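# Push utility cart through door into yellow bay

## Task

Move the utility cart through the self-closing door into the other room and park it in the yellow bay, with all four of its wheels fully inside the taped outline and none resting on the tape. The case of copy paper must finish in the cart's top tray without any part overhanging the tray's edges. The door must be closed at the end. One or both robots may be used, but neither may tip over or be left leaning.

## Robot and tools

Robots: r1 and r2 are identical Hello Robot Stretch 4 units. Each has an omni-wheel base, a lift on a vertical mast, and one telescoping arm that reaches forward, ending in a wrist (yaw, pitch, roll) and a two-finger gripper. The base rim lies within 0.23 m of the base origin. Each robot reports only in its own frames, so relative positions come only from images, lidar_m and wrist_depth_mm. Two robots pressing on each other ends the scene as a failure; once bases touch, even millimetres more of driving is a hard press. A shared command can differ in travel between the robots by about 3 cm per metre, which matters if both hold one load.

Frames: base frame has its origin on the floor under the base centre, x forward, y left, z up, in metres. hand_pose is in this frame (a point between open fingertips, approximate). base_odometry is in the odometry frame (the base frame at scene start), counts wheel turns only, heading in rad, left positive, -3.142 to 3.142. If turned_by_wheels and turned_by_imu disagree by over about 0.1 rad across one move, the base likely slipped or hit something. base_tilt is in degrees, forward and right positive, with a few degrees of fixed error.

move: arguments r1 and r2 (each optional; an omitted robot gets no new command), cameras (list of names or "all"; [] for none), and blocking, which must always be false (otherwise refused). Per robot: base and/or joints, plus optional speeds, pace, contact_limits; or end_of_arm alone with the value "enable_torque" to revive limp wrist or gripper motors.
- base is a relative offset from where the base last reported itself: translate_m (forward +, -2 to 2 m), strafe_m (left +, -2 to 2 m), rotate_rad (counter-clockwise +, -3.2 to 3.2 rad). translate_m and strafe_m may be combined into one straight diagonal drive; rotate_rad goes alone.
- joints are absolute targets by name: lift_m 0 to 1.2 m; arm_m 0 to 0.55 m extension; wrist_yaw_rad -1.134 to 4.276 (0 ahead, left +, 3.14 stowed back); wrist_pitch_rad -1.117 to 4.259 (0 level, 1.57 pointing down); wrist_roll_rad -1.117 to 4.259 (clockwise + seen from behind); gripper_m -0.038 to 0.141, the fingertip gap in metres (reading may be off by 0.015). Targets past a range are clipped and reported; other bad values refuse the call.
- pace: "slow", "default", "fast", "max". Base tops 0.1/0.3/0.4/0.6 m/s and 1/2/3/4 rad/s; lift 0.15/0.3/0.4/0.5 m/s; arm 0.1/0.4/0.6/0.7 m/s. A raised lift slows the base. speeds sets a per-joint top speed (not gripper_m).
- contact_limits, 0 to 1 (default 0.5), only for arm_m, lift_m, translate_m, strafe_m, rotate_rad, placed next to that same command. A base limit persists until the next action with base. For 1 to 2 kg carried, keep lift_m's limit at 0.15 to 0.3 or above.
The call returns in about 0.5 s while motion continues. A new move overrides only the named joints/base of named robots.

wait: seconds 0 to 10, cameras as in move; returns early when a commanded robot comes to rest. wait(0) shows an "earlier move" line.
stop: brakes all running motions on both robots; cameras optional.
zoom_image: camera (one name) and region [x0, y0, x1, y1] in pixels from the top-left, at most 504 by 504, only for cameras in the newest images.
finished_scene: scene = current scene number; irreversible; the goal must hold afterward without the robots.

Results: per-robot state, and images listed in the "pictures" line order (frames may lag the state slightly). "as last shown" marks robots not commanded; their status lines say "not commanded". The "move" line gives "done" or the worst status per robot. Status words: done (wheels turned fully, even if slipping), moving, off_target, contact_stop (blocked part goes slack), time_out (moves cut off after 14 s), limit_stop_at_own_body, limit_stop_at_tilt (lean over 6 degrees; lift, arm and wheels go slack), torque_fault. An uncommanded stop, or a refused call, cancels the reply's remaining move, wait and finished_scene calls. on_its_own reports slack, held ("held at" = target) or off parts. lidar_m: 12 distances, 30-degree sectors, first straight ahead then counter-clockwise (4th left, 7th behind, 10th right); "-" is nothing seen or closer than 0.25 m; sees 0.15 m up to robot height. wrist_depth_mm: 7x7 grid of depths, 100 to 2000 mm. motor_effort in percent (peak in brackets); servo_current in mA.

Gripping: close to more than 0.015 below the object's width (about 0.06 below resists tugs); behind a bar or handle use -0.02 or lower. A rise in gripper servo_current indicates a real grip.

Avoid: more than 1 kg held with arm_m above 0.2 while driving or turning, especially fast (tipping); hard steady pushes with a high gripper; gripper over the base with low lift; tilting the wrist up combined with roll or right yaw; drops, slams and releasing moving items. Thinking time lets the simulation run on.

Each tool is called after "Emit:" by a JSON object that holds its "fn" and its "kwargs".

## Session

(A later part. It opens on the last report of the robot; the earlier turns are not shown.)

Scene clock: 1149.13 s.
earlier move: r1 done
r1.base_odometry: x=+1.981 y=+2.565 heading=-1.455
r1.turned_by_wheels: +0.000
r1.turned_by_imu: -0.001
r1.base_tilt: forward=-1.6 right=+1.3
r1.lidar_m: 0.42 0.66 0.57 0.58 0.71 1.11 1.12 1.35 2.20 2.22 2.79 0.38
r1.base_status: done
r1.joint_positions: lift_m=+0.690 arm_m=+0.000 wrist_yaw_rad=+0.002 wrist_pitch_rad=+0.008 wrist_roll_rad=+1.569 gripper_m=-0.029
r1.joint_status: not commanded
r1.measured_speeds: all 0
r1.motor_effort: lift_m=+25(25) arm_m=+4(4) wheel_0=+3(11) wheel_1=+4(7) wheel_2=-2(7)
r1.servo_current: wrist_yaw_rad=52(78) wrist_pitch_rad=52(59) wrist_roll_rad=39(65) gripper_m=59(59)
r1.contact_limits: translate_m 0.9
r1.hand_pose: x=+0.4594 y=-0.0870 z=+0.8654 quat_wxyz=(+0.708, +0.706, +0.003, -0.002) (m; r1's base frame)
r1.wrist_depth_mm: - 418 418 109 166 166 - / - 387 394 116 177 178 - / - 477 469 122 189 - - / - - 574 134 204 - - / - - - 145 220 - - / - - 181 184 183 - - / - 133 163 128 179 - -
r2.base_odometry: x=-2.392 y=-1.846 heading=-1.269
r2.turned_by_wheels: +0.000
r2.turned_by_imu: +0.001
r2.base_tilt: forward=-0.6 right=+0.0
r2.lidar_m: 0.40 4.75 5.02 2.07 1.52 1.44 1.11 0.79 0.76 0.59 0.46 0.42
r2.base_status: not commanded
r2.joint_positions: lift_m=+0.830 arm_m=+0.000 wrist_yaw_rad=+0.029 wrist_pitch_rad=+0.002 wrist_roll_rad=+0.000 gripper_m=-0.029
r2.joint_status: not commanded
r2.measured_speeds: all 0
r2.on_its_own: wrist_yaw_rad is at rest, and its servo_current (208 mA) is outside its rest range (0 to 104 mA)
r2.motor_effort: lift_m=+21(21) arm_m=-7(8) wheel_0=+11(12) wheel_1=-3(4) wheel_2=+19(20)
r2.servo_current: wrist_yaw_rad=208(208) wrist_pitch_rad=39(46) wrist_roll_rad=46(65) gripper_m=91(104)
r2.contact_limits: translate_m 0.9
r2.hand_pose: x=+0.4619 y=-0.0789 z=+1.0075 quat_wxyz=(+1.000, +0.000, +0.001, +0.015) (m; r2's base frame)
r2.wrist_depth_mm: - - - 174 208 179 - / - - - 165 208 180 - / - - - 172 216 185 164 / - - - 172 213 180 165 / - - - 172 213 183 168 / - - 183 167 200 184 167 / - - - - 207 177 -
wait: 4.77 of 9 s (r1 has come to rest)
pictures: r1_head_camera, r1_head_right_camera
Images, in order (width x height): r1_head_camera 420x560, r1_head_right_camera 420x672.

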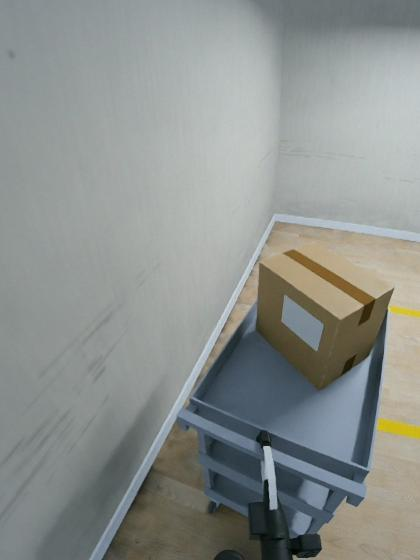

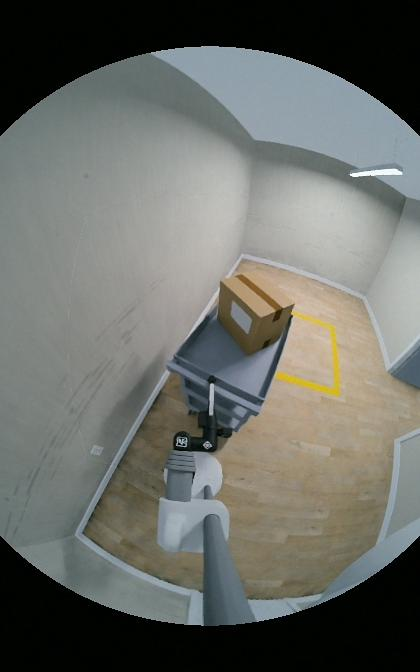

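Emit:
{"fn": "move", "kwargs": {"blocking": false, "r1": {"base":{"translate_m":0.02,"strafe_m":-0.6},"pace":"slow","contact_limits":{"strafe_m":0.9}}, "cameras": []}}

Emit:
{"fn": "wait", "kwargs": {"seconds": 9, "cameras": ["r1_head_camera"]}}

Emit:
{"fn": "move", "kwargs": {"blocking": false, "r1": {"base":{"translate_m":-0.636,"strafe_m":-0.39},"pace":"slow","contact_limits":{"translate_m":0.9}}, "cameras": []}}

Emit:
{"fn": "wait", "kwargs": {"seconds": 9.5, "cameras": ["r1_head_camera","r1_head_right_camera"]}}

Scene clock: 1171.13 s.
move: r1 moving
r1.base_odometry: x=+1.967 y=+2.563 heading=-1.454
r1.turned_by_wheels: +0.001
r1.turned_by_imu: +0.000
r1.base_tilt: forward=-1.6 right=+1.2
r1.lidar_m: 0.44 0.69 0.59 0.61 0.75 1.12 1.13 1.37 2.19 2.20 2.78 0.37
r1.base_status: translate_m moving; strafe_m moving
r1.joint_positions: lift_m=+0.690 arm_m=+0.000 wrist_yaw_rad=+0.002 wrist_pitch_rad=+0.008 wrist_roll_rad=+1.569 gripper_m=-0.029
r1.joint_status: not commanded
r1.measured_speeds: translate_m=+0.001 strafe_m=-0.056 rotate_rad=+0.002 lift_m=+0.000 arm_m=+0.000 wrist_yaw_rad=+0.005 wrist_pitch_rad=+0.000 wrist_roll_rad=+0.000
r1.motor_effort: lift_m=+25(25) arm_m=+4(4) wheel_0=+10(11) wheel_1=-5(6) wheel_2=-1(3)
r1.servo_current: wrist_yaw_rad=59(59) wrist_pitch_rad=52(59) wrist_roll_rad=52(52) gripper_m=52(59)
r1.contact_limits: strafe_m 0.9
r1.hand_pose: x=+0.4594 y=-0.0869 z=+0.8654 quat_wxyz=(+0.708, +0.706, +0.004, -0.002) (m; r1's base frame)
r1.wrist_depth_mm: - 415 415 - 166 165 - / - 387 392 115 175 177 - / - 477 466 121 188 - - / - 597 574 133 203 - - / - - - 144 220 - - / - - 181 184 230 - - / - 133 163 127 179 - -
r2.base_odometry: x=-2.392 y=-1.846 heading=-1.269
r2.turned_by_wheels: +0.000
r2.turned_by_imu: +0.000
r2.base_tilt: forward=-0.6 right=+0.0
r2.lidar_m: 0.40 4.71 5.05 2.05 1.50 1.44 1.10 0.79 0.75 0.60 0.46 0.42
r2.base_status: not commanded
r2.joint_positions: lift_m=+0.830 arm_m=+0.000 wrist_yaw_rad=+0.029 wrist_pitch_rad=+0.002 wrist_roll_rad=+0.000 gripper_m=-0.029
r2.joint_status: not commanded
r2.measured_speeds: all 0
r2.motor_effort: lift_m=+21(21) arm_m=-7(7) wheel_0=+11(12) wheel_1=-3(4) wheel_2=+19(20)
r2.servo_current: wrist_yaw_rad=195(202) wrist_pitch_rad=39(46) wrist_roll_rad=46(52) gripper_m=98(104)
r2.contact_limits: translate_m 0.9
r2.hand_pose: x=+0.4619 y=-0.0789 z=+1.0075 quat_wxyz=(+1.000, +0.000, +0.001, +0.015) (m; r2's base frame)
r2.wrist_depth_mm: - - - 174 208 179 - / - - - 165 209 180 - / - - - 173 216 184 164 / - - - 172 213 179 165 / - - - 172 213 183 169 / - - 183 167 201 184 167 / - - - - 207 177 -
pictures: none
No camera images: "cameras" was empty.

Scene clock: 1177.80 s.
earlier move: r1 done
r1.base_odometry: x=+1.388 y=+2.476 heading=-1.455
r1.turned_by_wheels: +0.000
r1.turned_by_imu: -0.002
r1.base_tilt: forward=-1.5 right=+1.2
r1.lidar_m: 0.33 0.30 1.14 1.13 1.40 1.30 1.32 1.65 1.62 1.65 2.26 0.48
r1.base_status: done
r1.joint_positions: lift_m=+0.690 arm_m=+0.000 wrist_yaw_rad=+0.002 wrist_pitch_rad=+0.008 wrist_roll_rad=+1.569 gripper_m=-0.029
r1.joint_status: not commanded
r1.measured_speeds: all 0
r1.motor_effort: lift_m=+25(25) arm_m=-3(4) wheel_0=+5(13) wheel_1=-1(7) wheel_2=+0(3)
r1.servo_current: wrist_yaw_rad=52(65) wrist_pitch_rad=52(59) wrist_roll_rad=59(78) gripper_m=52(59)
r1.contact_limits: strafe_m 0.9
r1.hand_pose: x=+0.4595 y=-0.0868 z=+0.8654 quat_wxyz=(+0.708, +0.706, +0.004, -0.002) (m; r1's base frame)
r1.wrist_depth_mm: - - - - 327 1708 1182 / - - - - 306 1430 1098 / - - - - 278 1756 1281 / - - - 259 259 - - / - - 554 238 244 - - / - 459 455 185 229 - - / - 459 178 130 214 - -
r2.base_odometry: x=-2.392 y=-1.846 heading=-1.269
r2.turned_by_wheels: +0.000
r2.turned_by_imu: +0.001
r2.base_tilt: forward=-0.7 right=+0.0
r2.lidar_m: 0.40 4.73 5.03 2.03 1.52 1.45 1.07 0.79 0.75 0.62 0.44 0.43
r2.base_status: not commanded
r2.joint_positions: lift_m=+0.830 arm_m=+0.000 wrist_yaw_rad=+0.029 wrist_pitch_rad=+0.002 wrist_roll_rad=+0.000 gripper_m=-0.029
r2.joint_status: not commanded
r2.measured_speeds: all 0
r2.on_its_own: wrist_yaw_rad is at rest, and its servo_current (195 mA) is outside its rest range (0 to 104 mA)
r2.motor_effort: lift_m=+21(21) arm_m=-7(8) wheel_0=+11(12) wheel_1=-3(4) wheel_2=+19(20)
r2.servo_current: wrist_yaw_rad=195(208) wrist_pitch_rad=46(46) wrist_roll_rad=52(78) gripper_m=98(104)
r2.contact_limits: translate_m 0.9
r2.hand_pose: x=+0.4619 y=-0.0789 z=+1.0075 quat_wxyz=(+1.000, +0.000, +0.001, +0.015) (m; r2's base frame)
r2.wrist_depth_mm: - - - 174 208 178 - / - - - 165 208 180 - / - - - 172 216 185 164 / - - - 172 213 179 165 / - - - 172 213 183 169 / - - 182 167 201 184 166 / - - - - 206 178 -
wait: 6.67 of 9 s (r1 has come to rest)
pictures: r1_head_camera
Images, in order (width x height): r1_head_camera 420x560.

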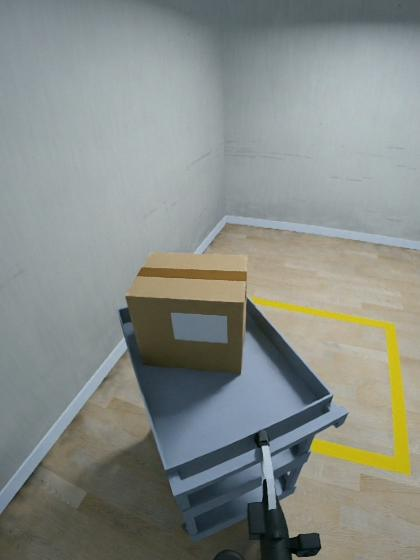

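Scene clock: 1178.30 s.
move: r1 moving
r1.base_odometry: x=+1.379 y=+2.487 heading=-1.454
r1.turned_by_wheels: +0.001
r1.turned_by_imu: +0.001
r1.base_tilt: forward=-1.5 right=+1.3
r1.lidar_m: 0.32 0.31 1.13 1.17 1.43 1.26 1.31 1.65 1.63 1.63 2.24 0.47
r1.base_status: translate_m moving; strafe_m moving
r1.joint_positions: lift_m=+0.690 arm_m=+0.000 wrist_yaw_rad=+0.002 wrist_pitch_rad=+0.008 wrist_roll_rad=+1.569 gripper_m=-0.029
r1.joint_status: not commanded
r1.measured_speeds: translate_m=-0.048 strafe_m=-0.030 rotate_rad=+0.000 lift_m=+0.000 arm_m=+0.000 wrist_yaw_rad=+0.000 wrist_pitch_rad=+0.000 wrist_roll_rad=+0.000
r1.motor_effort: lift_m=+25(25) arm_m=-4(4) wheel_0=+5(8) wheel_1=-6(7) wheel_2=+10(12)
r1.servo_current: wrist_yaw_rad=59(59) wrist_pitch_rad=52(65) wrist_roll_rad=39(59) gripper_m=52(59)
r1.contact_limits: translate_m 0.9
r1.hand_pose: x=+0.4595 y=-0.0867 z=+0.8654 quat_wxyz=(+0.708, +0.706, +0.004, -0.002) (m; r1's base frame)
r1.wrist_depth_mm: - - - - 324 1464 1229 / - - - - 304 1430 1182 / - - - - 278 1708 1255 / - - - 257 259 - - / - - 544 239 244 - - / - 459 455 185 229 - - / - 462 178 129 215 - -
r2.base_odometry: x=-2.392 y=-1.846 heading=-1.269
r2.turned_by_wheels: +0.000
r2.turned_by_imu: +0.000
r2.base_tilt: forward=-0.6 right=+0.0
r2.lidar_m: 0.37 4.71 5.03 2.04 1.50 1.45 1.13 0.80 0.76 0.61 0.45 0.43
r2.base_status: not commanded
r2.joint_positions: lift_m=+0.830 arm_m=+0.000 wrist_yaw_rad=+0.029 wrist_pitch_rad=+0.002 wrist_roll_rad=+0.000 gripper_m=-0.029
r2.joint_status: not commanded
r2.measured_speeds: all 0
r2.motor_effort: lift_m=+21(21) arm_m=-7(8) wheel_0=+11(11) wheel_1=-3(4) wheel_2=+20(20)
r2.servo_current: wrist_yaw_rad=195(202) wrist_pitch_rad=46(46) wrist_roll_rad=52(52) gripper_m=98(98)
r2.contact_limits: translate_m 0.9
r2.hand_pose: x=+0.4619 y=-0.0789 z=+1.0075 quat_wxyz=(+1.000, +0.000, +0.001, +0.015) (m; r2's base frame)
r2.wrist_depth_mm: - - - 175 208 179 - / - - - 165 209 180 - / - - - 173 216 185 164 / - - - 173 213 178 165 / - - - 172 213 183 169 / - - 182 167 201 184 167 / - - - - 207 177 -
pictures: none
No camera images: "cameras" was empty.

Scene clock: 1186.43 s.
earlier move: r1 done
r1.base_odometry: x=+0.926 y=+3.062 heading=-1.454
r1.turned_by_wheels: -0.001
r1.turned_by_imu: -0.004
r1.base_tilt: forward=-1.6 right=+1.2
r1.lidar_m: 0.33 0.33 1.71 1.60 0.93 0.84 0.85 1.08 1.05 1.07 1.30 0.46
r1.base_status: done
r1.joint_positions: lift_m=+0.690 arm_m=+0.000 wrist_yaw_rad=+0.002 wrist_pitch_rad=+0.008 wrist_roll_rad=+1.569 gripper_m=-0.029
r1.joint_status: not commanded
r1.measured_speeds: all 0
r1.motor_effort: lift_m=+25(25) arm_m=-4(4) wheel_0=+0(8) wheel_1=-2(8) wheel_2=+3(12)
r1.servo_current: wrist_yaw_rad=59(78) wrist_pitch_rad=52(65) wrist_roll_rad=26(72) gripper_m=59(65)
r1.contact_limits: translate_m 0.9
r1.hand_pose: x=+0.4594 y=-0.0869 z=+0.8654 quat_wxyz=(+0.708, +0.706, +0.003, -0.002) (m; r1's base frame)
r1.wrist_depth_mm: - - - - 322 1430 1138 / - - - - 303 334 427 / - - - - 279 1756 1281 / - - - 260 257 1863 - / - - 530 237 243 - - / - 459 452 185 182 - - / - 466 181 130 214 - -
r2.base_odometry: x=-2.392 y=-1.846 heading=-1.269
r2.turned_by_wheels: +0.000
r2.turned_by_imu: +0.001
r2.base_tilt: forward=-0.6 right=-0.1
r2.lidar_m: 0.39 4.75 5.05 2.07 1.50 1.44 1.09 0.79 0.76 0.58 0.45 0.42
r2.base_status: not commanded
r2.joint_positions: lift_m=+0.830 arm_m=+0.000 wrist_yaw_rad=+0.029 wrist_pitch_rad=+0.002 wrist_roll_rad=+0.000 gripper_m=-0.029
r2.joint_status: not commanded
r2.measured_speeds: all 0
r2.on_its_own: wrist_yaw_rad is at rest, and its servo_current (189 mA) is outside its rest range (0 to 104 mA)
r2.motor_effort: lift_m=+21(21) arm_m=-7(8) wheel_0=+11(12) wheel_1=-3(4) wheel_2=+20(20)
r2.servo_current: wrist_yaw_rad=189(215) wrist_pitch_rad=39(46) wrist_roll_rad=39(72) gripper_m=104(111)
r2.contact_limits: translate_m 0.9
r2.hand_pose: x=+0.4619 y=-0.0789 z=+1.0075 quat_wxyz=(+1.000, +0.000, +0.001, +0.015) (m; r2's base frame)
r2.wrist_depth_mm: - - - 174 208 179 - / - - - 165 209 181 - / - - - 172 215 185 164 / - - - 172 213 179 165 / - - - 172 213 183 168 / - - 183 168 201 184 166 / - - - - 207 177 -
wait: 8.13 of 9.5 s (r1 has come to rest)
pictures: r1_head_camera, r1_head_right_camera
Images, in order (width x height): r1_head_camera 420x560, r1_head_right_camera 420x672.

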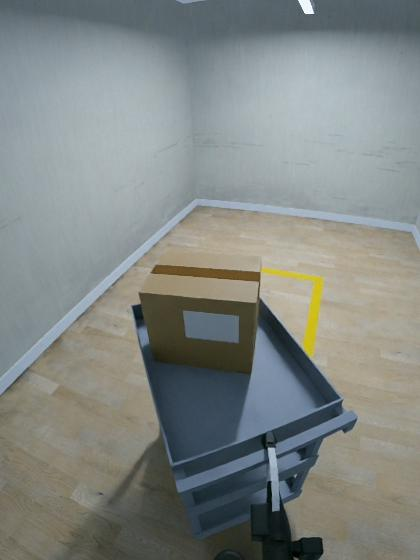

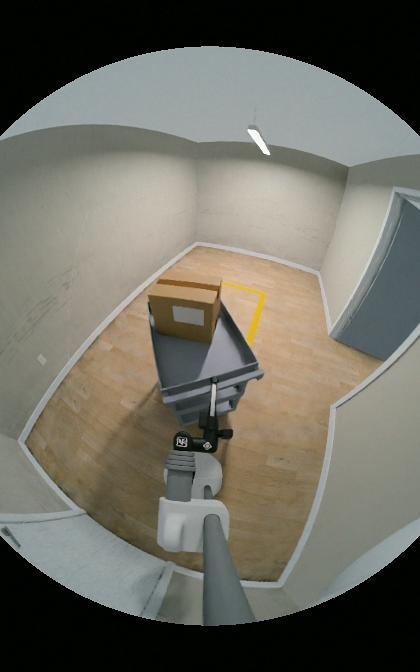

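Emit:
{"fn": "move", "kwargs": {"blocking": false, "r1": {"base":{"translate_m":-0.02,"strafe_m":0.5},"pace":"slow","contact_limits":{"strafe_m":0.9}}, "cameras": []}}

Emit:
{"fn": "wait", "kwargs": {"seconds": 9, "cameras": ["r1_head_camera"]}}

Scene clock: 1196.10 s.
move: r1 moving
r1.base_odometry: x=+0.940 y=+3.064 heading=-1.455
r1.turned_by_wheels: +0.000
r1.turned_by_imu: +0.000
r1.base_tilt: forward=-1.6 right=+1.3
r1.lidar_m: 0.32 0.33 1.70 1.55 0.92 0.84 0.84 1.08 1.06 1.07 1.33 0.47
r1.base_status: translate_m moving; strafe_m moving
r1.joint_positions: lift_m=+0.690 arm_m=+0.000 wrist_yaw_rad=-0.001 wrist_pitch_rad=+0.008 wrist_roll_rad=+1.569 gripper_m=-0.029
r1.joint_status: not commanded
r1.measured_speeds: translate_m=-0.002 strafe_m=+0.054 rotate_rad=+0.000 lift_m=+0.000 arm_m=+0.000 wrist_yaw_rad=-0.002 wrist_pitch_rad=+0.000 wrist_roll_rad=+0.000
r1.motor_effort: lift_m=+25(25) arm_m=-4(4) wheel_0=-10(11) wheel_1=+4(6) wheel_2=+0(5)
r1.servo_current: wrist_yaw_rad=52(65) wrist_pitch_rad=46(59) wrist_roll_rad=59(59) gripper_m=59(59)
r1.contact_limits: strafe_m 0.9
r1.hand_pose: x=+0.4592 y=-0.0878 z=+0.8654 quat_wxyz=(+0.708, +0.706, +0.002, -0.003) (m; r1's base frame)
r1.wrist_depth_mm: - - - - 322 1499 1078 / - - - - 301 334 424 / - - - - 278 1708 - / - - - 260 258 1863 - / - - 530 237 241 - - / - 459 455 186 182 - - / - 469 181 133 213 - -
r2.base_odometry: x=-2.392 y=-1.846 heading=-1.269
r2.turned_by_wheels: +0.000
r2.turned_by_imu: +0.000
r2.base_tilt: forward=-0.7 right=+0.0
r2.lidar_m: 0.38 4.73 5.03 2.02 1.51 1.44 1.09 0.80 0.76 0.59 0.45 0.43
r2.base_status: not commanded
r2.joint_positions: lift_m=+0.830 arm_m=+0.000 wrist_yaw_rad=+0.029 wrist_pitch_rad=+0.002 wrist_roll_rad=+0.000 gripper_m=-0.029
r2.joint_status: not commanded
r2.measured_speeds: all 0
r2.motor_effort: lift_m=+21(21) arm_m=-7(8) wheel_0=+11(11) wheel_1=-3(4) wheel_2=+19(20)
r2.servo_current: wrist_yaw_rad=195(208) wrist_pitch_rad=46(46) wrist_roll_rad=46(59) gripper_m=98(98)
r2.contact_limits: translate_m 0.9
r2.hand_pose: x=+0.4619 y=-0.0789 z=+1.0075 quat_wxyz=(+1.000, +0.000, +0.001, +0.015) (m; r2's base frame)
r2.wrist_depth_mm: - - - 174 208 178 - / - - - 165 209 180 - / - - - 172 216 185 164 / - - - 172 213 179 165 / - - - 172 213 183 169 / - - 183 167 201 184 167 / - - - - 207 177 -
pictures: none
No camera images: "cameras" was empty.

Scene clock: 1201.77 s.
earlier move: r1 done
r1.base_odometry: x=+1.421 y=+3.140 heading=-1.455
r1.turned_by_wheels: +0.000
r1.turned_by_imu: +0.001
r1.base_tilt: forward=-1.6 right=+1.3
r1.lidar_m: 0.41 1.42 1.25 1.27 0.77 0.61 0.67 0.83 1.52 1.54 1.85 0.39
r1.base_status: done
r1.joint_positions: lift_m=+0.690 arm_m=+0.000 wrist_yaw_rad=-0.003 wrist_pitch_rad=+0.008 wrist_roll_rad=+1.569 gripper_m=-0.029
r1.joint_status: not commanded
r1.measured_speeds: all 0
r1.motor_effort: lift_m=+25(25) arm_m=+4(4) wheel_0=-5(12) wheel_1=+1(7) wheel_2=+1(5)
r1.servo_current: wrist_yaw_rad=39(72) wrist_pitch_rad=46(65) wrist_roll_rad=46(85) gripper_m=52(65)
r1.contact_limits: strafe_m 0.9
r1.hand_pose: x=+0.4590 y=-0.0883 z=+0.8654 quat_wxyz=(+0.708, +0.706, +0.002, -0.004) (m; r1's base frame)
r1.wrist_depth_mm: - - 559 - 191 - - / - 480 459 - 200 - - / - 427 436 146 208 - - / - 525 500 154 216 - - / - - 597 160 225 - - / - - - 185 181 1708 - / - 140 156 128 246 - 1336
r2.base_odometry: x=-2.392 y=-1.846 heading=-1.269
r2.turned_by_wheels: +0.000
r2.turned_by_imu: +0.001
r2.base_tilt: forward=-0.6 right=+0.0
r2.lidar_m: 0.39 4.71 5.03 2.03 1.50 1.43 1.09 0.81 0.75 0.62 0.46 0.43
r2.base_status: not commanded
r2.joint_positions: lift_m=+0.830 arm_m=+0.000 wrist_yaw_rad=+0.029 wrist_pitch_rad=+0.002 wrist_roll_rad=+0.000 gripper_m=-0.029
r2.joint_status: not commanded
r2.measured_speeds: all 0
r2.on_its_own: wrist_yaw_rad is at rest, and its servo_current (202 mA) is outside its rest range (0 to 104 mA)
r2.motor_effort: lift_m=+21(21) arm_m=-7(8) wheel_0=+11(12) wheel_1=-4(4) wheel_2=+20(20)
r2.servo_current: wrist_yaw_rad=202(208) wrist_pitch_rad=46(46) wrist_roll_rad=46(65) gripper_m=98(104)
r2.contact_limits: translate_m 0.9
r2.hand_pose: x=+0.4619 y=-0.0789 z=+1.0075 quat_wxyz=(+1.000, +0.000, +0.001, +0.015) (m; r2's base frame)
r2.wrist_depth_mm: - - - 175 208 179 - / - - - 165 209 180 - / - - - 172 216 185 164 / - - - 172 213 179 165 / - - - 172 213 183 168 / - - 183 167 201 183 166 / - - - - 207 177 -
wait: 5.67 of 9 s (r1 has come to rest)
pictures: r1_head_camera
Images, in order (width x height): r1_head_camera 420x560.

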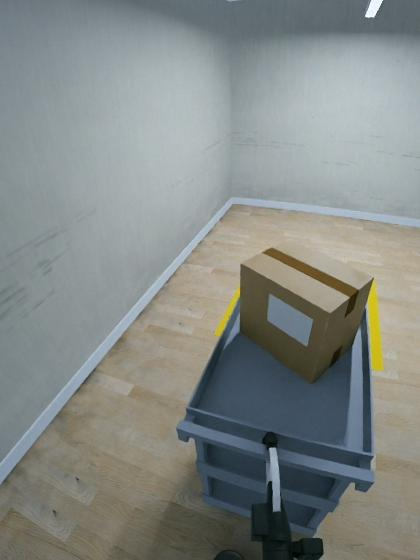

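Emit:
{"fn": "move", "kwargs": {"blocking": false, "r1": {"base":{"translate_m":0.468,"strafe_m":-0.176},"pace":"slow","contact_limits":{"translate_m":0.9}}, "cameras": []}}

Emit:
{"fn": "wait", "kwargs": {"seconds": 9, "cameras": ["r1_head_camera"]}}

Scene clock: 1208.67 s.
move: r1 moving
r1.base_odometry: x=+1.417 y=+3.127 heading=-1.455
r1.turned_by_wheels: +0.000
r1.turned_by_imu: +0.000
r1.base_tilt: forward=-1.6 right=+1.3
r1.lidar_m: 0.42 1.39 1.26 1.26 0.79 0.63 0.68 0.83 1.51 1.53 1.87 0.39
r1.base_status: translate_m moving; strafe_m moving
r1.joint_positions: lift_m=+0.690 arm_m=+0.000 wrist_yaw_rad=-0.003 wrist_pitch_rad=+0.008 wrist_roll_rad=+1.569 gripper_m=-0.029
r1.joint_status: not commanded
r1.measured_speeds: translate_m=+0.048 strafe_m=-0.018 rotate_rad=-0.002 lift_m=+0.000 arm_m=+0.000 wrist_yaw_rad=+0.000 wrist_pitch_rad=+0.000 wrist_roll_rad=+0.000
r1.motor_effort: lift_m=+25(25) arm_m=+4(4) wheel_0=+8(8) wheel_1=+2(4) wheel_2=-9(9)
r1.servo_current: wrist_yaw_rad=52(52) wrist_pitch_rad=52(59) wrist_roll_rad=52(59) gripper_m=59(59)
r1.contact_limits: translate_m 0.9
r1.hand_pose: x=+0.4590 y=-0.0883 z=+0.8654 quat_wxyz=(+0.708, +0.706, +0.002, -0.004) (m; r1's base frame)
r1.wrist_depth_mm: - - 564 - 191 - - / - 480 466 - 199 - - / - 430 430 146 207 - - / - 525 504 154 216 - - / - - 591 160 224 - - / - - - 181 183 1708 - / - 140 156 135 245 - 1205
r2.base_odometry: x=-2.392 y=-1.846 heading=-1.269
r2.turned_by_wheels: +0.000
r2.turned_by_imu: +0.000
r2.base_tilt: forward=-0.6 right=+0.0
r2.lidar_m: 0.41 4.72 5.01 2.02 1.49 1.43 1.08 0.81 0.75 0.59 0.46 0.43
r2.base_status: not commanded
r2.joint_positions: lift_m=+0.830 arm_m=+0.000 wrist_yaw_rad=+0.029 wrist_pitch_rad=+0.002 wrist_roll_rad=+0.000 gripper_m=-0.029
r2.joint_status: not commanded
r2.measured_speeds: all 0
r2.motor_effort: lift_m=+21(21) arm_m=-7(7) wheel_0=+11(11) wheel_1=-3(4) wheel_2=+19(20)
r2.servo_current: wrist_yaw_rad=202(208) wrist_pitch_rad=39(46) wrist_roll_rad=46(59) gripper_m=98(98)
r2.contact_limits: translate_m 0.9
r2.hand_pose: x=+0.4619 y=-0.0789 z=+1.0075 quat_wxyz=(+1.000, +0.000, +0.001, +0.015) (m; r2's base frame)
r2.wrist_depth_mm: - - - 175 208 178 - / - - - 165 209 180 - / - - - 172 215 185 164 / - - - 172 213 179 166 / - - - 172 213 183 169 / - - 183 168 200 183 167 / - - - - 207 178 -
pictures: none
No camera images: "cameras" was empty.

Scene clock: 1214.40 s.
earlier move: r1 done
r1.base_odometry: x=+1.300 y=+2.655 heading=-1.454
r1.turned_by_wheels: +0.000
r1.turned_by_imu: +0.000
r1.base_tilt: forward=-1.6 right=+1.3
r1.lidar_m: 0.42 1.41 1.26 1.28 1.32 1.13 1.16 1.46 1.52 1.51 2.27 0.38
r1.base_status: done
r1.joint_positions: lift_m=+0.690 arm_m=+0.000 wrist_yaw_rad=+0.000 wrist_pitch_rad=+0.008 wrist_roll_rad=+1.569 gripper_m=-0.029
r1.joint_status: not commanded
r1.measured_speeds: all 0
r1.motor_effort: lift_m=+25(25) arm_m=+4(4) wheel_0=+4(11) wheel_1=+2(6) wheel_2=-2(10)
r1.servo_current: wrist_yaw_rad=52(72) wrist_pitch_rad=59(65) wrist_roll_rad=46(72) gripper_m=65(65)
r1.contact_limits: translate_m 0.9
r1.hand_pose: x=+0.4592 y=-0.0876 z=+0.8654 quat_wxyz=(+0.708, +0.706, +0.003, -0.003) (m; r1's base frame)
r1.wrist_depth_mm: - 410 415 105 165 164 - / - 387 389 113 174 176 - / - 477 469 120 187 - - / - - 585 131 203 - - / - - - 147 221 1708 - / - - - 185 182 1661 - / - 133 162 127 180 - 1255
r2.base_odometry: x=-2.392 y=-1.846 heading=-1.269
r2.turned_by_wheels: +0.000
r2.turned_by_imu: +0.001
r2.base_tilt: forward=-0.6 right=+0.0
r2.lidar_m: 0.39 4.72 5.03 2.05 1.52 1.43 1.11 0.82 0.72 0.62 0.46 0.42
r2.base_status: not commanded
r2.joint_positions: lift_m=+0.830 arm_m=+0.000 wrist_yaw_rad=+0.029 wrist_pitch_rad=+0.002 wrist_roll_rad=+0.000 gripper_m=-0.029
r2.joint_status: not commanded
r2.measured_speeds: all 0
r2.on_its_own: wrist_yaw_rad is at rest, and its servo_current (195 mA) is outside its rest range (0 to 104 mA)
r2.motor_effort: lift_m=+21(21) arm_m=-7(8) wheel_0=+11(12) wheel_1=-3(4) wheel_2=+20(20)
r2.servo_current: wrist_yaw_rad=195(208) wrist_pitch_rad=39(46) wrist_roll_rad=59(65) gripper_m=98(104)
r2.contact_limits: translate_m 0.9
r2.hand_pose: x=+0.4619 y=-0.0789 z=+1.0075 quat_wxyz=(+1.000, +0.000, +0.001, +0.015) (m; r2's base frame)
r2.wrist_depth_mm: - - - 174 208 179 - / - - - 165 210 180 - / - - - 172 215 185 164 / - - - 172 213 179 165 / - - - 172 213 183 168 / - - 183 167 202 185 167 / - - - - 206 177 -
wait: 5.73 of 9 s (r1 has come to rest)
pictures: r1_head_camera
Images, in order (width x height): r1_head_camera 420x560.

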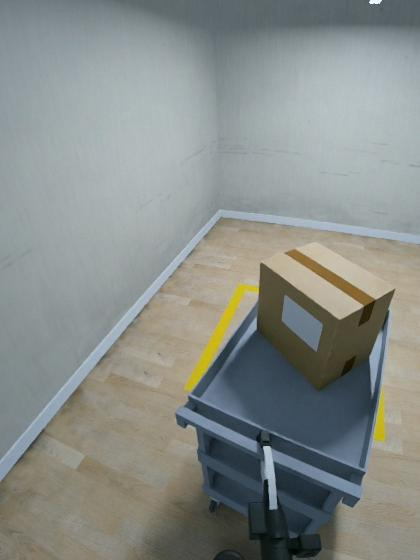

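Emit:
{"fn": "move", "kwargs": {"blocking": false, "r1": {"base":{"translate_m":0.39,"strafe_m":-0.22},"pace":"slow","contact_limits":{"translate_m":0.9}}, "cameras": []}}

Emit:
{"fn": "wait", "kwargs": {"seconds": 9, "cameras": ["r1_head_camera","r1_head_right_camera"]}}

Scene clock: 1222.63 s.
move: r1 moving
r1.base_odometry: x=+1.295 y=+2.641 heading=-1.454
r1.turned_by_wheels: +0.001
r1.turned_by_imu: +0.000
r1.base_tilt: forward=-1.5 right=+1.2
r1.lidar_m: 0.41 1.39 1.27 1.26 1.34 1.13 1.18 1.49 1.49 1.51 2.24 0.36
r1.base_status: translate_m moving; strafe_m moving
r1.joint_positions: lift_m=+0.690 arm_m=+0.000 wrist_yaw_rad=+0.000 wrist_pitch_rad=+0.008 wrist_roll_rad=+1.569 gripper_m=-0.029
r1.joint_status: not commanded
r1.measured_speeds: translate_m=+0.049 strafe_m=-0.027 rotate_rad=+0.000 lift_m=+0.000 arm_m=+0.000 wrist_yaw_rad=+0.000 wrist_pitch_rad=+0.000 wrist_roll_rad=+0.000
r1.motor_effort: lift_m=+25(25) arm_m=+4(4) wheel_0=+11(11) wheel_1=+2(3) wheel_2=-5(7)
r1.servo_current: wrist_yaw_rad=46(52) wrist_pitch_rad=52(59) wrist_roll_rad=52(65) gripper_m=52(59)
r1.contact_limits: translate_m 0.9
r1.hand_pose: x=+0.4592 y=-0.0876 z=+0.8654 quat_wxyz=(+0.708, +0.706, +0.003, -0.003) (m; r1's base frame)
r1.wrist_depth_mm: - 413 410 105 164 163 - / - 384 392 112 173 175 - / - 477 469 - 186 - - / - - 591 130 202 - - / - - - 147 220 1756 - / - - - 185 183 1618 - / - 133 163 128 179 132 1255
r2.base_odometry: x=-2.392 y=-1.846 heading=-1.269
r2.turned_by_wheels: +0.000
r2.turned_by_imu: +0.000
r2.base_tilt: forward=-0.6 right=+0.1
r2.lidar_m: 0.40 4.72 5.03 2.06 1.48 1.43 1.09 0.78 0.77 0.59 0.45 0.41
r2.base_status: not commanded
r2.joint_positions: lift_m=+0.830 arm_m=+0.000 wrist_yaw_rad=+0.029 wrist_pitch_rad=+0.002 wrist_roll_rad=+0.000 gripper_m=-0.029
r2.joint_status: not commanded
r2.measured_speeds: all 0
r2.motor_effort: lift_m=+21(21) arm_m=-7(8) wheel_0=+11(11) wheel_1=-3(4) wheel_2=+19(20)
r2.servo_current: wrist_yaw_rad=202(202) wrist_pitch_rad=39(46) wrist_roll_rad=46(59) gripper_m=91(98)
r2.contact_limits: translate_m 0.9
r2.hand_pose: x=+0.4619 y=-0.0789 z=+1.0075 quat_wxyz=(+1.000, +0.000, +0.001, +0.015) (m; r2's base frame)
r2.wrist_depth_mm: - - - 175 208 178 - / - - - 165 209 180 - / - - - 172 216 185 164 / - - - 172 213 178 165 / - - - 172 213 183 169 / - - 183 167 202 184 167 / - - - - 207 178 -
pictures: none
No camera images: "cameras" was empty.

Scene clock: 1227.77 s.
earlier move: r1 done
r1.base_odometry: x=+1.127 y=+2.242 heading=-1.454
r1.turned_by_wheels: +0.000
r1.turned_by_imu: +0.000
r1.base_tilt: forward=-1.6 right=+1.2
r1.lidar_m: 0.42 1.49 1.33 1.34 1.64 1.57 1.61 1.60 1.43 1.43 1.89 0.37
r1.base_status: done
r1.joint_positions: lift_m=+0.690 arm_m=+0.000 wrist_yaw_rad=+0.000 wrist_pitch_rad=+0.008 wrist_roll_rad=+1.569 gripper_m=-0.029
r1.joint_status: not commanded
r1.measured_speeds: all 0
r1.motor_effort: lift_m=+25(25) arm_m=+4(4) wheel_0=+4(11) wheel_1=+3(6) wheel_2=-1(7)
r1.servo_current: wrist_yaw_rad=46(85) wrist_pitch_rad=52(65) wrist_roll_rad=52(72) gripper_m=52(59)
r1.contact_limits: translate_m 0.9
r1.hand_pose: x=+0.4592 y=-0.0875 z=+0.8654 quat_wxyz=(+0.708, +0.706, +0.003, -0.003) (m; r1's base frame)
r1.wrist_depth_mm: - 397 394 101 156 158 - / - 387 397 108 170 170 - / - 496 480 114 184 185 - / - - 615 - 200 - - / - - - - 220 1756 - / - - - 184 183 1661 1308 / - 140 163 128 165 - 1229
r2.base_odometry: x=-2.392 y=-1.846 heading=-1.269
r2.turned_by_wheels: +0.000
r2.turned_by_imu: +0.001
r2.base_tilt: forward=-0.6 right=+0.0
r2.lidar_m: 0.41 4.76 5.02 2.04 1.52 1.42 1.07 0.79 0.77 0.59 0.45 0.42
r2.base_status: not commanded
r2.joint_positions: lift_m=+0.830 arm_m=+0.000 wrist_yaw_rad=+0.029 wrist_pitch_rad=+0.002 wrist_roll_rad=+0.000 gripper_m=-0.029
r2.joint_status: not commanded
r2.measured_speeds: all 0
r2.on_its_own: wrist_yaw_rad is at rest, and its servo_current (189 mA) is outside its rest range (0 to 104 mA)
r2.motor_effort: lift_m=+21(21) arm_m=-8(8) wheel_0=+11(11) wheel_1=-3(4) wheel_2=+19(20)
r2.servo_current: wrist_yaw_rad=189(208) wrist_pitch_rad=39(46) wrist_roll_rad=65(65) gripper_m=98(104)
r2.contact_limits: translate_m 0.9
r2.hand_pose: x=+0.4619 y=-0.0789 z=+1.0075 quat_wxyz=(+1.000, +0.000, +0.001, +0.015) (m; r2's base frame)
r2.wrist_depth_mm: - - - 174 208 179 - / - - - 165 209 180 - / - - - 172 216 185 164 / - - - 172 213 179 165 / - - - 172 213 183 169 / - - 183 167 201 184 167 / - - - - 206 177 -
wait: 5.13 of 9 s (r1 has come to rest)
pictures: r1_head_camera, r1_head_right_camera
Images, in order (width x height): r1_head_camera 420x560, r1_head_right_camera 420x672.

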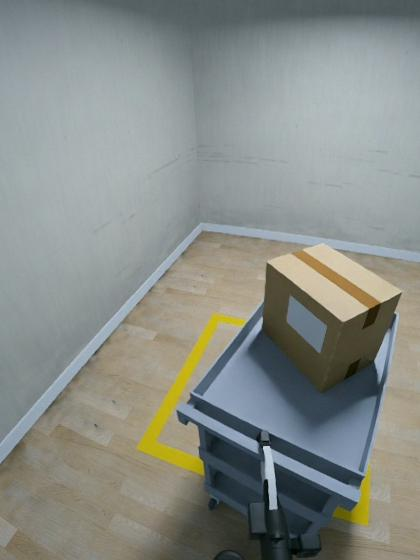

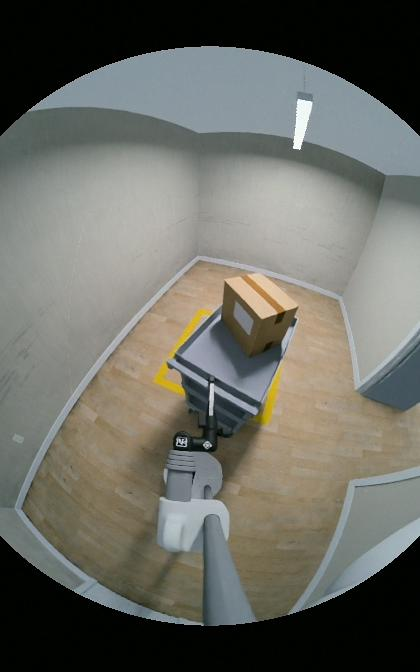

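Emit:
{"fn": "move", "kwargs": {"blocking": false, "r1": {"base":{"translate_m":0.33,"strafe_m":-0.23},"pace":"slow","contact_limits":{"translate_m":0.9}}, "cameras": []}}

Emit:
{"fn": "wait", "kwargs": {"seconds": 9, "cameras": ["r1_head_camera","r1_head_right_camera","r1_head_left_camera"]}}

Scene clock: 1235.63 s.
move: r1 moving
r1.base_odometry: x=+1.121 y=+2.230 heading=-1.454
r1.turned_by_wheels: +0.000
r1.turned_by_imu: +0.000
r1.base_tilt: forward=-1.6 right=+1.2
r1.lidar_m: 0.45 1.50 1.35 1.34 1.61 1.61 1.60 1.62 1.43 1.43 1.89 0.35
r1.base_status: translate_m moving; strafe_m moving
r1.joint_positions: lift_m=+0.690 arm_m=+0.000 wrist_yaw_rad=+0.000 wrist_pitch_rad=+0.008 wrist_roll_rad=+1.569 gripper_m=-0.029
r1.joint_status: not commanded
r1.measured_speeds: translate_m=+0.045 strafe_m=-0.031 rotate_rad=+0.001 lift_m=+0.000 arm_m=+0.000 wrist_yaw_rad=+0.000 wrist_pitch_rad=+0.000 wrist_roll_rad=+0.000
r1.motor_effort: lift_m=+25(25) arm_m=+4(4) wheel_0=+8(10) wheel_1=-2(3) wheel_2=-5(5)
r1.servo_current: wrist_yaw_rad=52(59) wrist_pitch_rad=52(59) wrist_roll_rad=39(52) gripper_m=52(59)
r1.contact_limits: translate_m 0.9
r1.hand_pose: x=+0.4592 y=-0.0875 z=+0.8654 quat_wxyz=(+0.708, +0.706, +0.003, -0.003) (m; r1's base frame)
r1.wrist_depth_mm: - 392 392 101 155 157 - / - 387 399 107 169 169 - / - 496 480 113 183 183 - / - - 609 - 200 - - / - - - - 220 1618 - / - - - 184 183 1618 1308 / - 141 162 128 173 131 1229
r2.base_odometry: x=-2.392 y=-1.846 heading=-1.269
r2.turned_by_wheels: +0.000
r2.turned_by_imu: +0.000
r2.base_tilt: forward=-0.6 right=+0.0
r2.lidar_m: 0.38 4.73 5.03 2.07 1.49 1.43 1.07 0.79 0.76 0.60 0.44 0.44
r2.base_status: not commanded
r2.joint_positions: lift_m=+0.830 arm_m=+0.000 wrist_yaw_rad=+0.029 wrist_pitch_rad=+0.002 wrist_roll_rad=+0.000 gripper_m=-0.029
r2.joint_status: not commanded
r2.measured_speeds: all 0
r2.motor_effort: lift_m=+21(21) arm_m=-7(7) wheel_0=+11(11) wheel_1=-4(4) wheel_2=+20(20)
r2.servo_current: wrist_yaw_rad=195(208) wrist_pitch_rad=46(46) wrist_roll_rad=52(59) gripper_m=98(104)
r2.contact_limits: translate_m 0.9
r2.hand_pose: x=+0.4619 y=-0.0789 z=+1.0075 quat_wxyz=(+1.000, +0.000, +0.001, +0.015) (m; r2's base frame)
r2.wrist_depth_mm: - - - 174 208 179 - / - - - 165 209 180 - / - - - 172 216 185 164 / - - - 172 213 179 165 / - - - 173 213 183 169 / - - 183 167 200 183 167 / - - - - 206 177 -
pictures: none
No camera images: "cameras" was empty.

Scene clock: 1240.33 s.
earlier move: r1 done
r1.base_odometry: x=+0.937 y=+1.887 heading=-1.454
r1.turned_by_wheels: +0.000
r1.turned_by_imu: +0.000
r1.base_tilt: forward=-1.6 right=+1.3
r1.lidar_m: 0.41 1.63 1.43 1.46 1.78 1.96 1.99 1.48 1.34 1.58 1.62 0.35
r1.base_status: done
r1.joint_positions: lift_m=+0.690 arm_m=+0.000 wrist_yaw_rad=+0.000 wrist_pitch_rad=+0.008 wrist_roll_rad=+1.569 gripper_m=-0.029
r1.joint_status: not commanded
r1.measured_speeds: all 0
r1.motor_effort: lift_m=+25(25) arm_m=+3(4) wheel_0=+4(11) wheel_1=-3(6) wheel_2=-1(6)
r1.servo_current: wrist_yaw_rad=39(72) wrist_pitch_rad=52(65) wrist_roll_rad=52(72) gripper_m=52(65)
r1.contact_limits: translate_m 0.9
r1.hand_pose: x=+0.4593 y=-0.0874 z=+0.8654 quat_wxyz=(+0.708, +0.706, +0.003, -0.003) (m; r1's base frame)
r1.wrist_depth_mm: - 397 399 102 157 158 - / - 389 397 108 170 170 - / - 492 477 - 183 185 - / - - 603 - 200 - - / - - - 142 220 1661 - / - - - 183 183 1661 - / - - 163 150 173 1430 1229
r2.base_odometry: x=-2.392 y=-1.846 heading=-1.269
r2.turned_by_wheels: +0.000
r2.turned_by_imu: +0.001
r2.base_tilt: forward=-0.6 right=+0.0
r2.lidar_m: 0.42 4.75 5.04 2.06 1.52 1.43 1.09 0.81 0.75 0.61 0.43 0.42
r2.base_status: not commanded
r2.joint_positions: lift_m=+0.830 arm_m=+0.000 wrist_yaw_rad=+0.029 wrist_pitch_rad=+0.002 wrist_roll_rad=+0.000 gripper_m=-0.029
r2.joint_status: not commanded
r2.measured_speeds: all 0
r2.on_its_own: wrist_yaw_rad is at rest, and its servo_current (195 mA) is outside its rest range (0 to 104 mA)
r2.motor_effort: lift_m=+21(21) arm_m=-7(8) wheel_0=+11(12) wheel_1=-3(4) wheel_2=+19(20)
r2.servo_current: wrist_yaw_rad=195(208) wrist_pitch_rad=39(46) wrist_roll_rad=46(59) gripper_m=98(104)
r2.contact_limits: translate_m 0.9
r2.hand_pose: x=+0.4619 y=-0.0789 z=+1.0075 quat_wxyz=(+1.000, +0.000, +0.001, +0.015) (m; r2's base frame)
r2.wrist_depth_mm: - - - 174 208 179 - / - - - 165 210 180 - / - - - 172 215 185 164 / - - - 172 213 179 165 / - - - 172 213 183 169 / - - 183 167 201 184 167 / - - - - 206 177 -
wait: 4.70 of 9 s (r1 has come to rest)
pictures: r1_head_camera, r1_head_left_camera, r1_head_right_camera
Images, in order (width x height): r1_head_camera 420x560, r1_head_left_camera 420x672, r1_head_right_camera 420x672.

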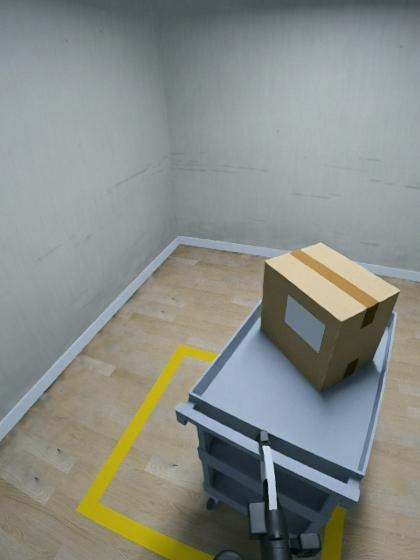

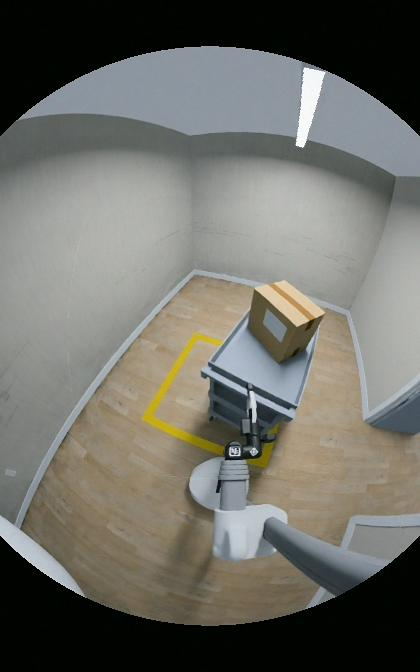

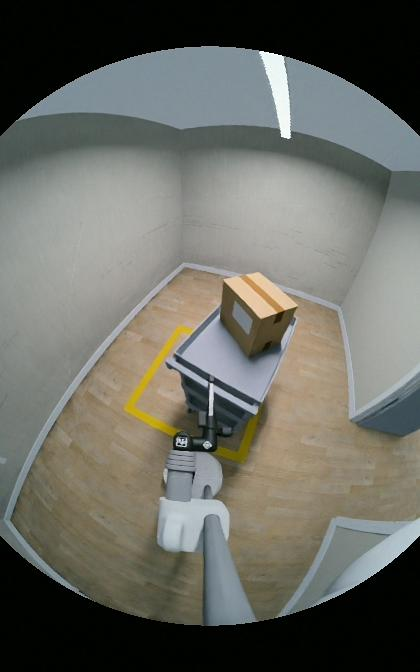

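Emit:
{"fn": "move", "kwargs": {"blocking": false, "r1": {"base":{"rotate_rad":-0.4},"pace":"slow","contact_limits":{"rotate_rad":0.9}}, "cameras": []}}

Emit:
{"fn": "wait", "kwargs": {"seconds": 5, "cameras": []}}

Emit:
{"fn": "move", "kwargs": {"blocking": false, "r1": {"base":{"translate_m":0.05,"strafe_m":0.39},"pace":"slow","contact_limits":{"strafe_m":0.9}}, "cameras": []}}

Emit:
{"fn": "wait", "kwargs": {"seconds": 9, "cameras": ["r1_head_camera"]}}

Scene clock: 1256.47 s.
move: r1 moving
r1.base_odometry: x=+0.938 y=+1.887 heading=-1.579
r1.turned_by_wheels: -0.125
r1.turned_by_imu: -0.125
r1.base_tilt: forward=-1.6 right=+1.3
r1.lidar_m: 0.38 0.51 1.45 1.46 1.65 1.96 2.00 1.61 1.33 1.78 1.58 0.39
r1.base_status: rotate_rad moving
r1.joint_positions: lift_m=+0.690 arm_m=+0.000 wrist_yaw_rad=+0.004 wrist_pitch_rad=+0.008 wrist_roll_rad=+1.569 gripper_m=-0.029
r1.joint_status: not commanded
r1.measured_speeds: translate_m=+0.000 strafe_m=+0.000 rotate_rad=-0.488 lift_m=+0.000 arm_m=+0.000 wrist_yaw_rad=+0.000 wrist_pitch_rad=+0.000 wrist_roll_rad=+0.000
r1.motor_effort: lift_m=+25(25) arm_m=+3(4) wheel_0=+10(12) wheel_1=+7(8) wheel_2=+9(9)
r1.servo_current: wrist_yaw_rad=59(65) wrist_pitch_rad=52(59) wrist_roll_rad=52(65) gripper_m=52(59)
r1.contact_limits: rotate_rad 0.9
r1.hand_pose: x=+0.4597 y=-0.0861 z=+0.8654 quat_wxyz=(+0.708, +0.706, +0.004, -0.001) (m; r1's base frame)
r1.wrist_depth_mm: - 521 500 121 180 180 - / - 430 427 129 189 - - / - 436 439 - 198 - - / - 559 521 144 209 - - / - - 634 154 223 - - / - - - 183 230 1661 - / - - 177 131 250 1430 -
r2.base_odometry: x=-2.392 y=-1.846 heading=-1.269
r2.turned_by_wheels: +0.000
r2.turned_by_imu: +0.000
r2.base_tilt: forward=-0.6 right=+0.0
r2.lidar_m: 0.38 4.71 5.03 2.03 1.52 1.42 1.11 0.81 0.77 0.59 0.42 0.42
r2.base_status: not commanded
r2.joint_positions: lift_m=+0.830 arm_m=+0.000 wrist_yaw_rad=+0.029 wrist_pitch_rad=+0.002 wrist_roll_rad=+0.000 gripper_m=-0.029
r2.joint_status: not commanded
r2.measured_speeds: all 0
r2.motor_effort: lift_m=+21(21) arm_m=-7(8) wheel_0=+11(11) wheel_1=-3(4) wheel_2=+19(20)
r2.servo_current: wrist_yaw_rad=195(208) wrist_pitch_rad=39(46) wrist_roll_rad=52(52) gripper_m=91(98)
r2.contact_limits: translate_m 0.9
r2.hand_pose: x=+0.4619 y=-0.0789 z=+1.0075 quat_wxyz=(+1.000, +0.000, +0.001, +0.015) (m; r2's base frame)
r2.wrist_depth_mm: - - - 174 208 179 - / - - - 165 209 180 - / - - - 172 216 185 164 / - - - 172 213 179 165 / - - - 172 213 183 169 / - - 183 167 202 185 167 / - - - - 207 178 -
pictures: none
No camera images: "cameras" was empty.

Scene clock: 1257.50 s.
earlier move: r1 done
r1.base_odometry: x=+0.937 y=+1.887 heading=-1.853
r1.turned_by_wheels: -0.274
r1.turned_by_imu: -0.276
r1.base_tilt: forward=-1.6 right=+1.3
r1.lidar_m: 0.37 0.37 1.54 1.42 1.51 1.98 1.98 2.03 1.41 1.32 1.57 0.46
r1.base_status: done
r1.joint_positions: lift_m=+0.690 arm_m=+0.000 wrist_yaw_rad=+0.004 wrist_pitch_rad=+0.008 wrist_roll_rad=+1.569 gripper_m=-0.029
r1.joint_status: not commanded
r1.measured_speeds: all 0
r1.motor_effort: lift_m=+25(25) arm_m=-4(4) wheel_0=+3(12) wheel_1=+1(8) wheel_2=+5(10)
r1.servo_current: wrist_yaw_rad=52(65) wrist_pitch_rad=52(59) wrist_roll_rad=59(65) gripper_m=52(59)
r1.contact_limits: rotate_rad 0.9
r1.hand_pose: x=+0.4596 y=-0.0863 z=+0.8654 quat_wxyz=(+0.708, +0.706, +0.004, -0.002) (m; r1's base frame)
r1.wrist_depth_mm: - - - 251 252 286 1160 / - - - 245 249 1708 1182 / - - - 241 244 1708 - / - 574 504 237 239 - - / - 473 469 175 236 - - / - 521 492 185 230 - - / - - 178 137 228 - -
r2.base_odometry: x=-2.392 y=-1.846 heading=-1.269
r2.turned_by_wheels: +0.000
r2.turned_by_imu: +0.000
r2.base_tilt: forward=-0.6 right=+0.0
r2.lidar_m: 0.39 4.75 5.03 2.05 1.50 1.45 1.13 0.79 0.74 0.59 0.45 0.42
r2.base_status: not commanded
r2.joint_positions: lift_m=+0.830 arm_m=+0.000 wrist_yaw_rad=+0.029 wrist_pitch_rad=+0.002 wrist_roll_rad=+0.000 gripper_m=-0.029
r2.joint_status: not commanded
r2.measured_speeds: all 0
r2.on_its_own: wrist_yaw_rad is at rest, and its servo_current (202 mA) is outside its rest range (0 to 104 mA)
r2.motor_effort: lift_m=+21(21) arm_m=-7(8) wheel_0=+11(12) wheel_1=-4(4) wheel_2=+19(20)
r2.servo_current: wrist_yaw_rad=202(208) wrist_pitch_rad=39(46) wrist_roll_rad=39(59) gripper_m=91(104)
r2.contact_limits: translate_m 0.9
r2.hand_pose: x=+0.4619 y=-0.0789 z=+1.0075 quat_wxyz=(+1.000, +0.000, +0.001, +0.015) (m; r2's base frame)
r2.wrist_depth_mm: - - - 174 208 178 - / - - - 165 210 180 - / - - - 172 215 185 164 / - - - 172 213 179 164 / - - - 172 213 183 169 / - - 183 167 201 183 166 / - - - - 207 178 -
wait: 1.03 of 5 s (r1 has come to rest)
pictures: none
No camera images: "cameras" was empty.

Scene clock: 1258.00 s.
move: r1 moving
r1.base_odometry: x=+0.950 y=+1.882 heading=-1.853
r1.turned_by_wheels: +0.000
r1.turned_by_imu: +0.000
r1.base_tilt: forward=-1.6 right=+1.3
r1.lidar_m: 0.39 0.36 1.50 1.43 1.47 1.96 1.98 2.06 1.44 1.35 1.56 0.43
r1.base_status: translate_m moving; strafe_m moving
r1.joint_positions: lift_m=+0.690 arm_m=+0.000 wrist_yaw_rad=+0.003 wrist_pitch_rad=+0.008 wrist_roll_rad=+1.569 gripper_m=-0.029
r1.joint_status: not commanded
r1.measured_speeds: translate_m=+0.007 strafe_m=+0.053 rotate_rad=-0.002 lift_m=+0.000 arm_m=+0.000 wrist_yaw_rad=+0.000 wrist_pitch_rad=+0.000 wrist_roll_rad=+0.000
r1.motor_effort: lift_m=+25(25) arm_m=-4(4) wheel_0=-6(9) wheel_1=+8(8) wheel_2=+0(4)
r1.servo_current: wrist_yaw_rad=33(65) wrist_pitch_rad=59(59) wrist_roll_rad=46(59) gripper_m=52(59)
r1.contact_limits: strafe_m 0.9
r1.hand_pose: x=+0.4596 y=-0.0866 z=+0.8654 quat_wxyz=(+0.708, +0.706, +0.004, -0.002) (m; r1's base frame)
r1.wrist_depth_mm: - - - 252 255 287 1160 / - - - 248 249 1708 1229 / - - - 242 245 1661 - / - - 508 237 240 - - / - 473 469 176 236 - - / - 521 492 186 183 - - / - - 178 138 226 - -
r2.base_odometry: x=-2.392 y=-1.846 heading=-1.269
r2.turned_by_wheels: +0.000
r2.turned_by_imu: +0.000
r2.base_tilt: forward=-0.6 right=+0.0
r2.lidar_m: 0.41 4.71 5.03 2.06 1.48 1.44 1.09 0.81 0.75 0.60 0.45 0.43
r2.base_status: not commanded
r2.joint_positions: lift_m=+0.830 arm_m=+0.000 wrist_yaw_rad=+0.029 wrist_pitch_rad=+0.002 wrist_roll_rad=+0.000 gripper_m=-0.029
r2.joint_status: not commanded
r2.measured_speeds: all 0
r2.motor_effort: lift_m=+21(21) arm_m=-7(7) wheel_0=+11(11) wheel_1=-3(4) wheel_2=+19(20)
r2.servo_current: wrist_yaw_rad=202(215) wrist_pitch_rad=39(46) wrist_roll_rad=46(46) gripper_m=91(104)
r2.contact_limits: translate_m 0.9
r2.hand_pose: x=+0.4619 y=-0.0789 z=+1.0075 quat_wxyz=(+1.000, +0.000, +0.001, +0.015) (m; r2's base frame)
r2.wrist_depth_mm: - - - 175 208 178 - / - - - 165 209 180 - / - - - 172 215 184 164 / - - - 172 213 179 166 / - - - 172 213 183 169 / - - 183 167 202 184 167 / - - - - 207 178 -
pictures: none
No camera images: "cameras" was empty.

Scene clock: 1262.63 s.
earlier move: r1 done
r1.base_odometry: x=+1.298 y=+1.730 heading=-1.854
r1.turned_by_wheels: +0.000
r1.turned_by_imu: +0.001
r1.base_tilt: forward=-1.6 right=+1.2
r1.lidar_m: 0.42 1.61 1.13 1.05 1.08 1.45 2.06 2.16 1.83 1.71 1.91 0.37
r1.base_status: done
r1.joint_positions: lift_m=+0.690 arm_m=+0.000 wrist_yaw_rad=-0.002 wrist_pitch_rad=+0.008 wrist_roll_rad=+1.569 gripper_m=-0.029
r1.joint_status: not commanded
r1.measured_speeds: all 0
r1.motor_effort: lift_m=+25(25) arm_m=-4(4) wheel_0=-4(12) wheel_1=+2(8) wheel_2=-4(7)
r1.servo_current: wrist_yaw_rad=59(65) wrist_pitch_rad=52(65) wrist_roll_rad=59(65) gripper_m=52(65)
r1.contact_limits: strafe_m 0.9
r1.hand_pose: x=+0.4591 y=-0.0881 z=+0.8654 quat_wxyz=(+0.708, +0.706, +0.002, -0.004) (m; r1's base frame)
r1.wrist_depth_mm: - 452 449 116 173 173 - / - 404 407 121 183 - - / - 445 455 - 195 - - / - - 549 - 206 - - / - - - 152 221 1708 - / - - - 186 181 1661 - / - - 177 133 256 1464 1308
r2.base_odometry: x=-2.392 y=-1.846 heading=-1.269
r2.turned_by_wheels: +0.000
r2.turned_by_imu: +0.001
r2.base_tilt: forward=-0.7 right=+0.0
r2.lidar_m: 0.39 4.77 5.04 2.07 1.52 1.45 1.11 0.81 0.76 0.61 0.45 0.42
r2.base_status: not commanded
r2.joint_positions: lift_m=+0.830 arm_m=+0.000 wrist_yaw_rad=+0.029 wrist_pitch_rad=+0.002 wrist_roll_rad=+0.000 gripper_m=-0.029
r2.joint_status: not commanded
r2.measured_speeds: all 0
r2.on_its_own: wrist_yaw_rad is at rest, and its servo_current (195 mA) is outside its rest range (0 to 104 mA)
r2.motor_effort: lift_m=+21(21) arm_m=-7(8) wheel_0=+10(12) wheel_1=-3(4) wheel_2=+20(20)
r2.servo_current: wrist_yaw_rad=195(215) wrist_pitch_rad=33(46) wrist_roll_rad=46(65) gripper_m=104(104)
r2.contact_limits: translate_m 0.9
r2.hand_pose: x=+0.4619 y=-0.0789 z=+1.0075 quat_wxyz=(+1.000, +0.000, +0.001, +0.015) (m; r2's base frame)
r2.wrist_depth_mm: - - - 175 208 179 - / - - - 164 210 180 - / - - - 172 216 185 164 / - - - 172 213 179 165 / - - - 172 213 183 169 / - - 183 167 201 183 167 / - - - - 206 178 -
wait: 4.63 of 9 s (r1 has come to rest)
pictures: r1_head_camera
Images, in order (width x height): r1_head_camera 420x560.

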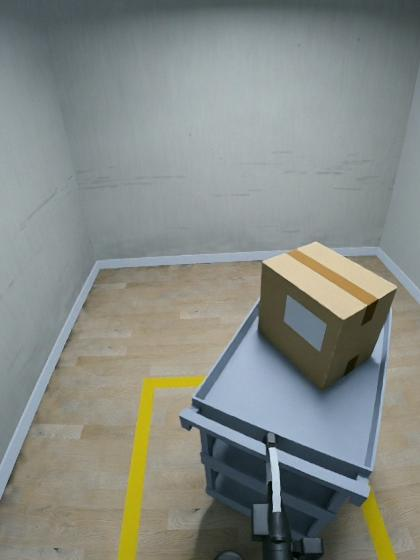

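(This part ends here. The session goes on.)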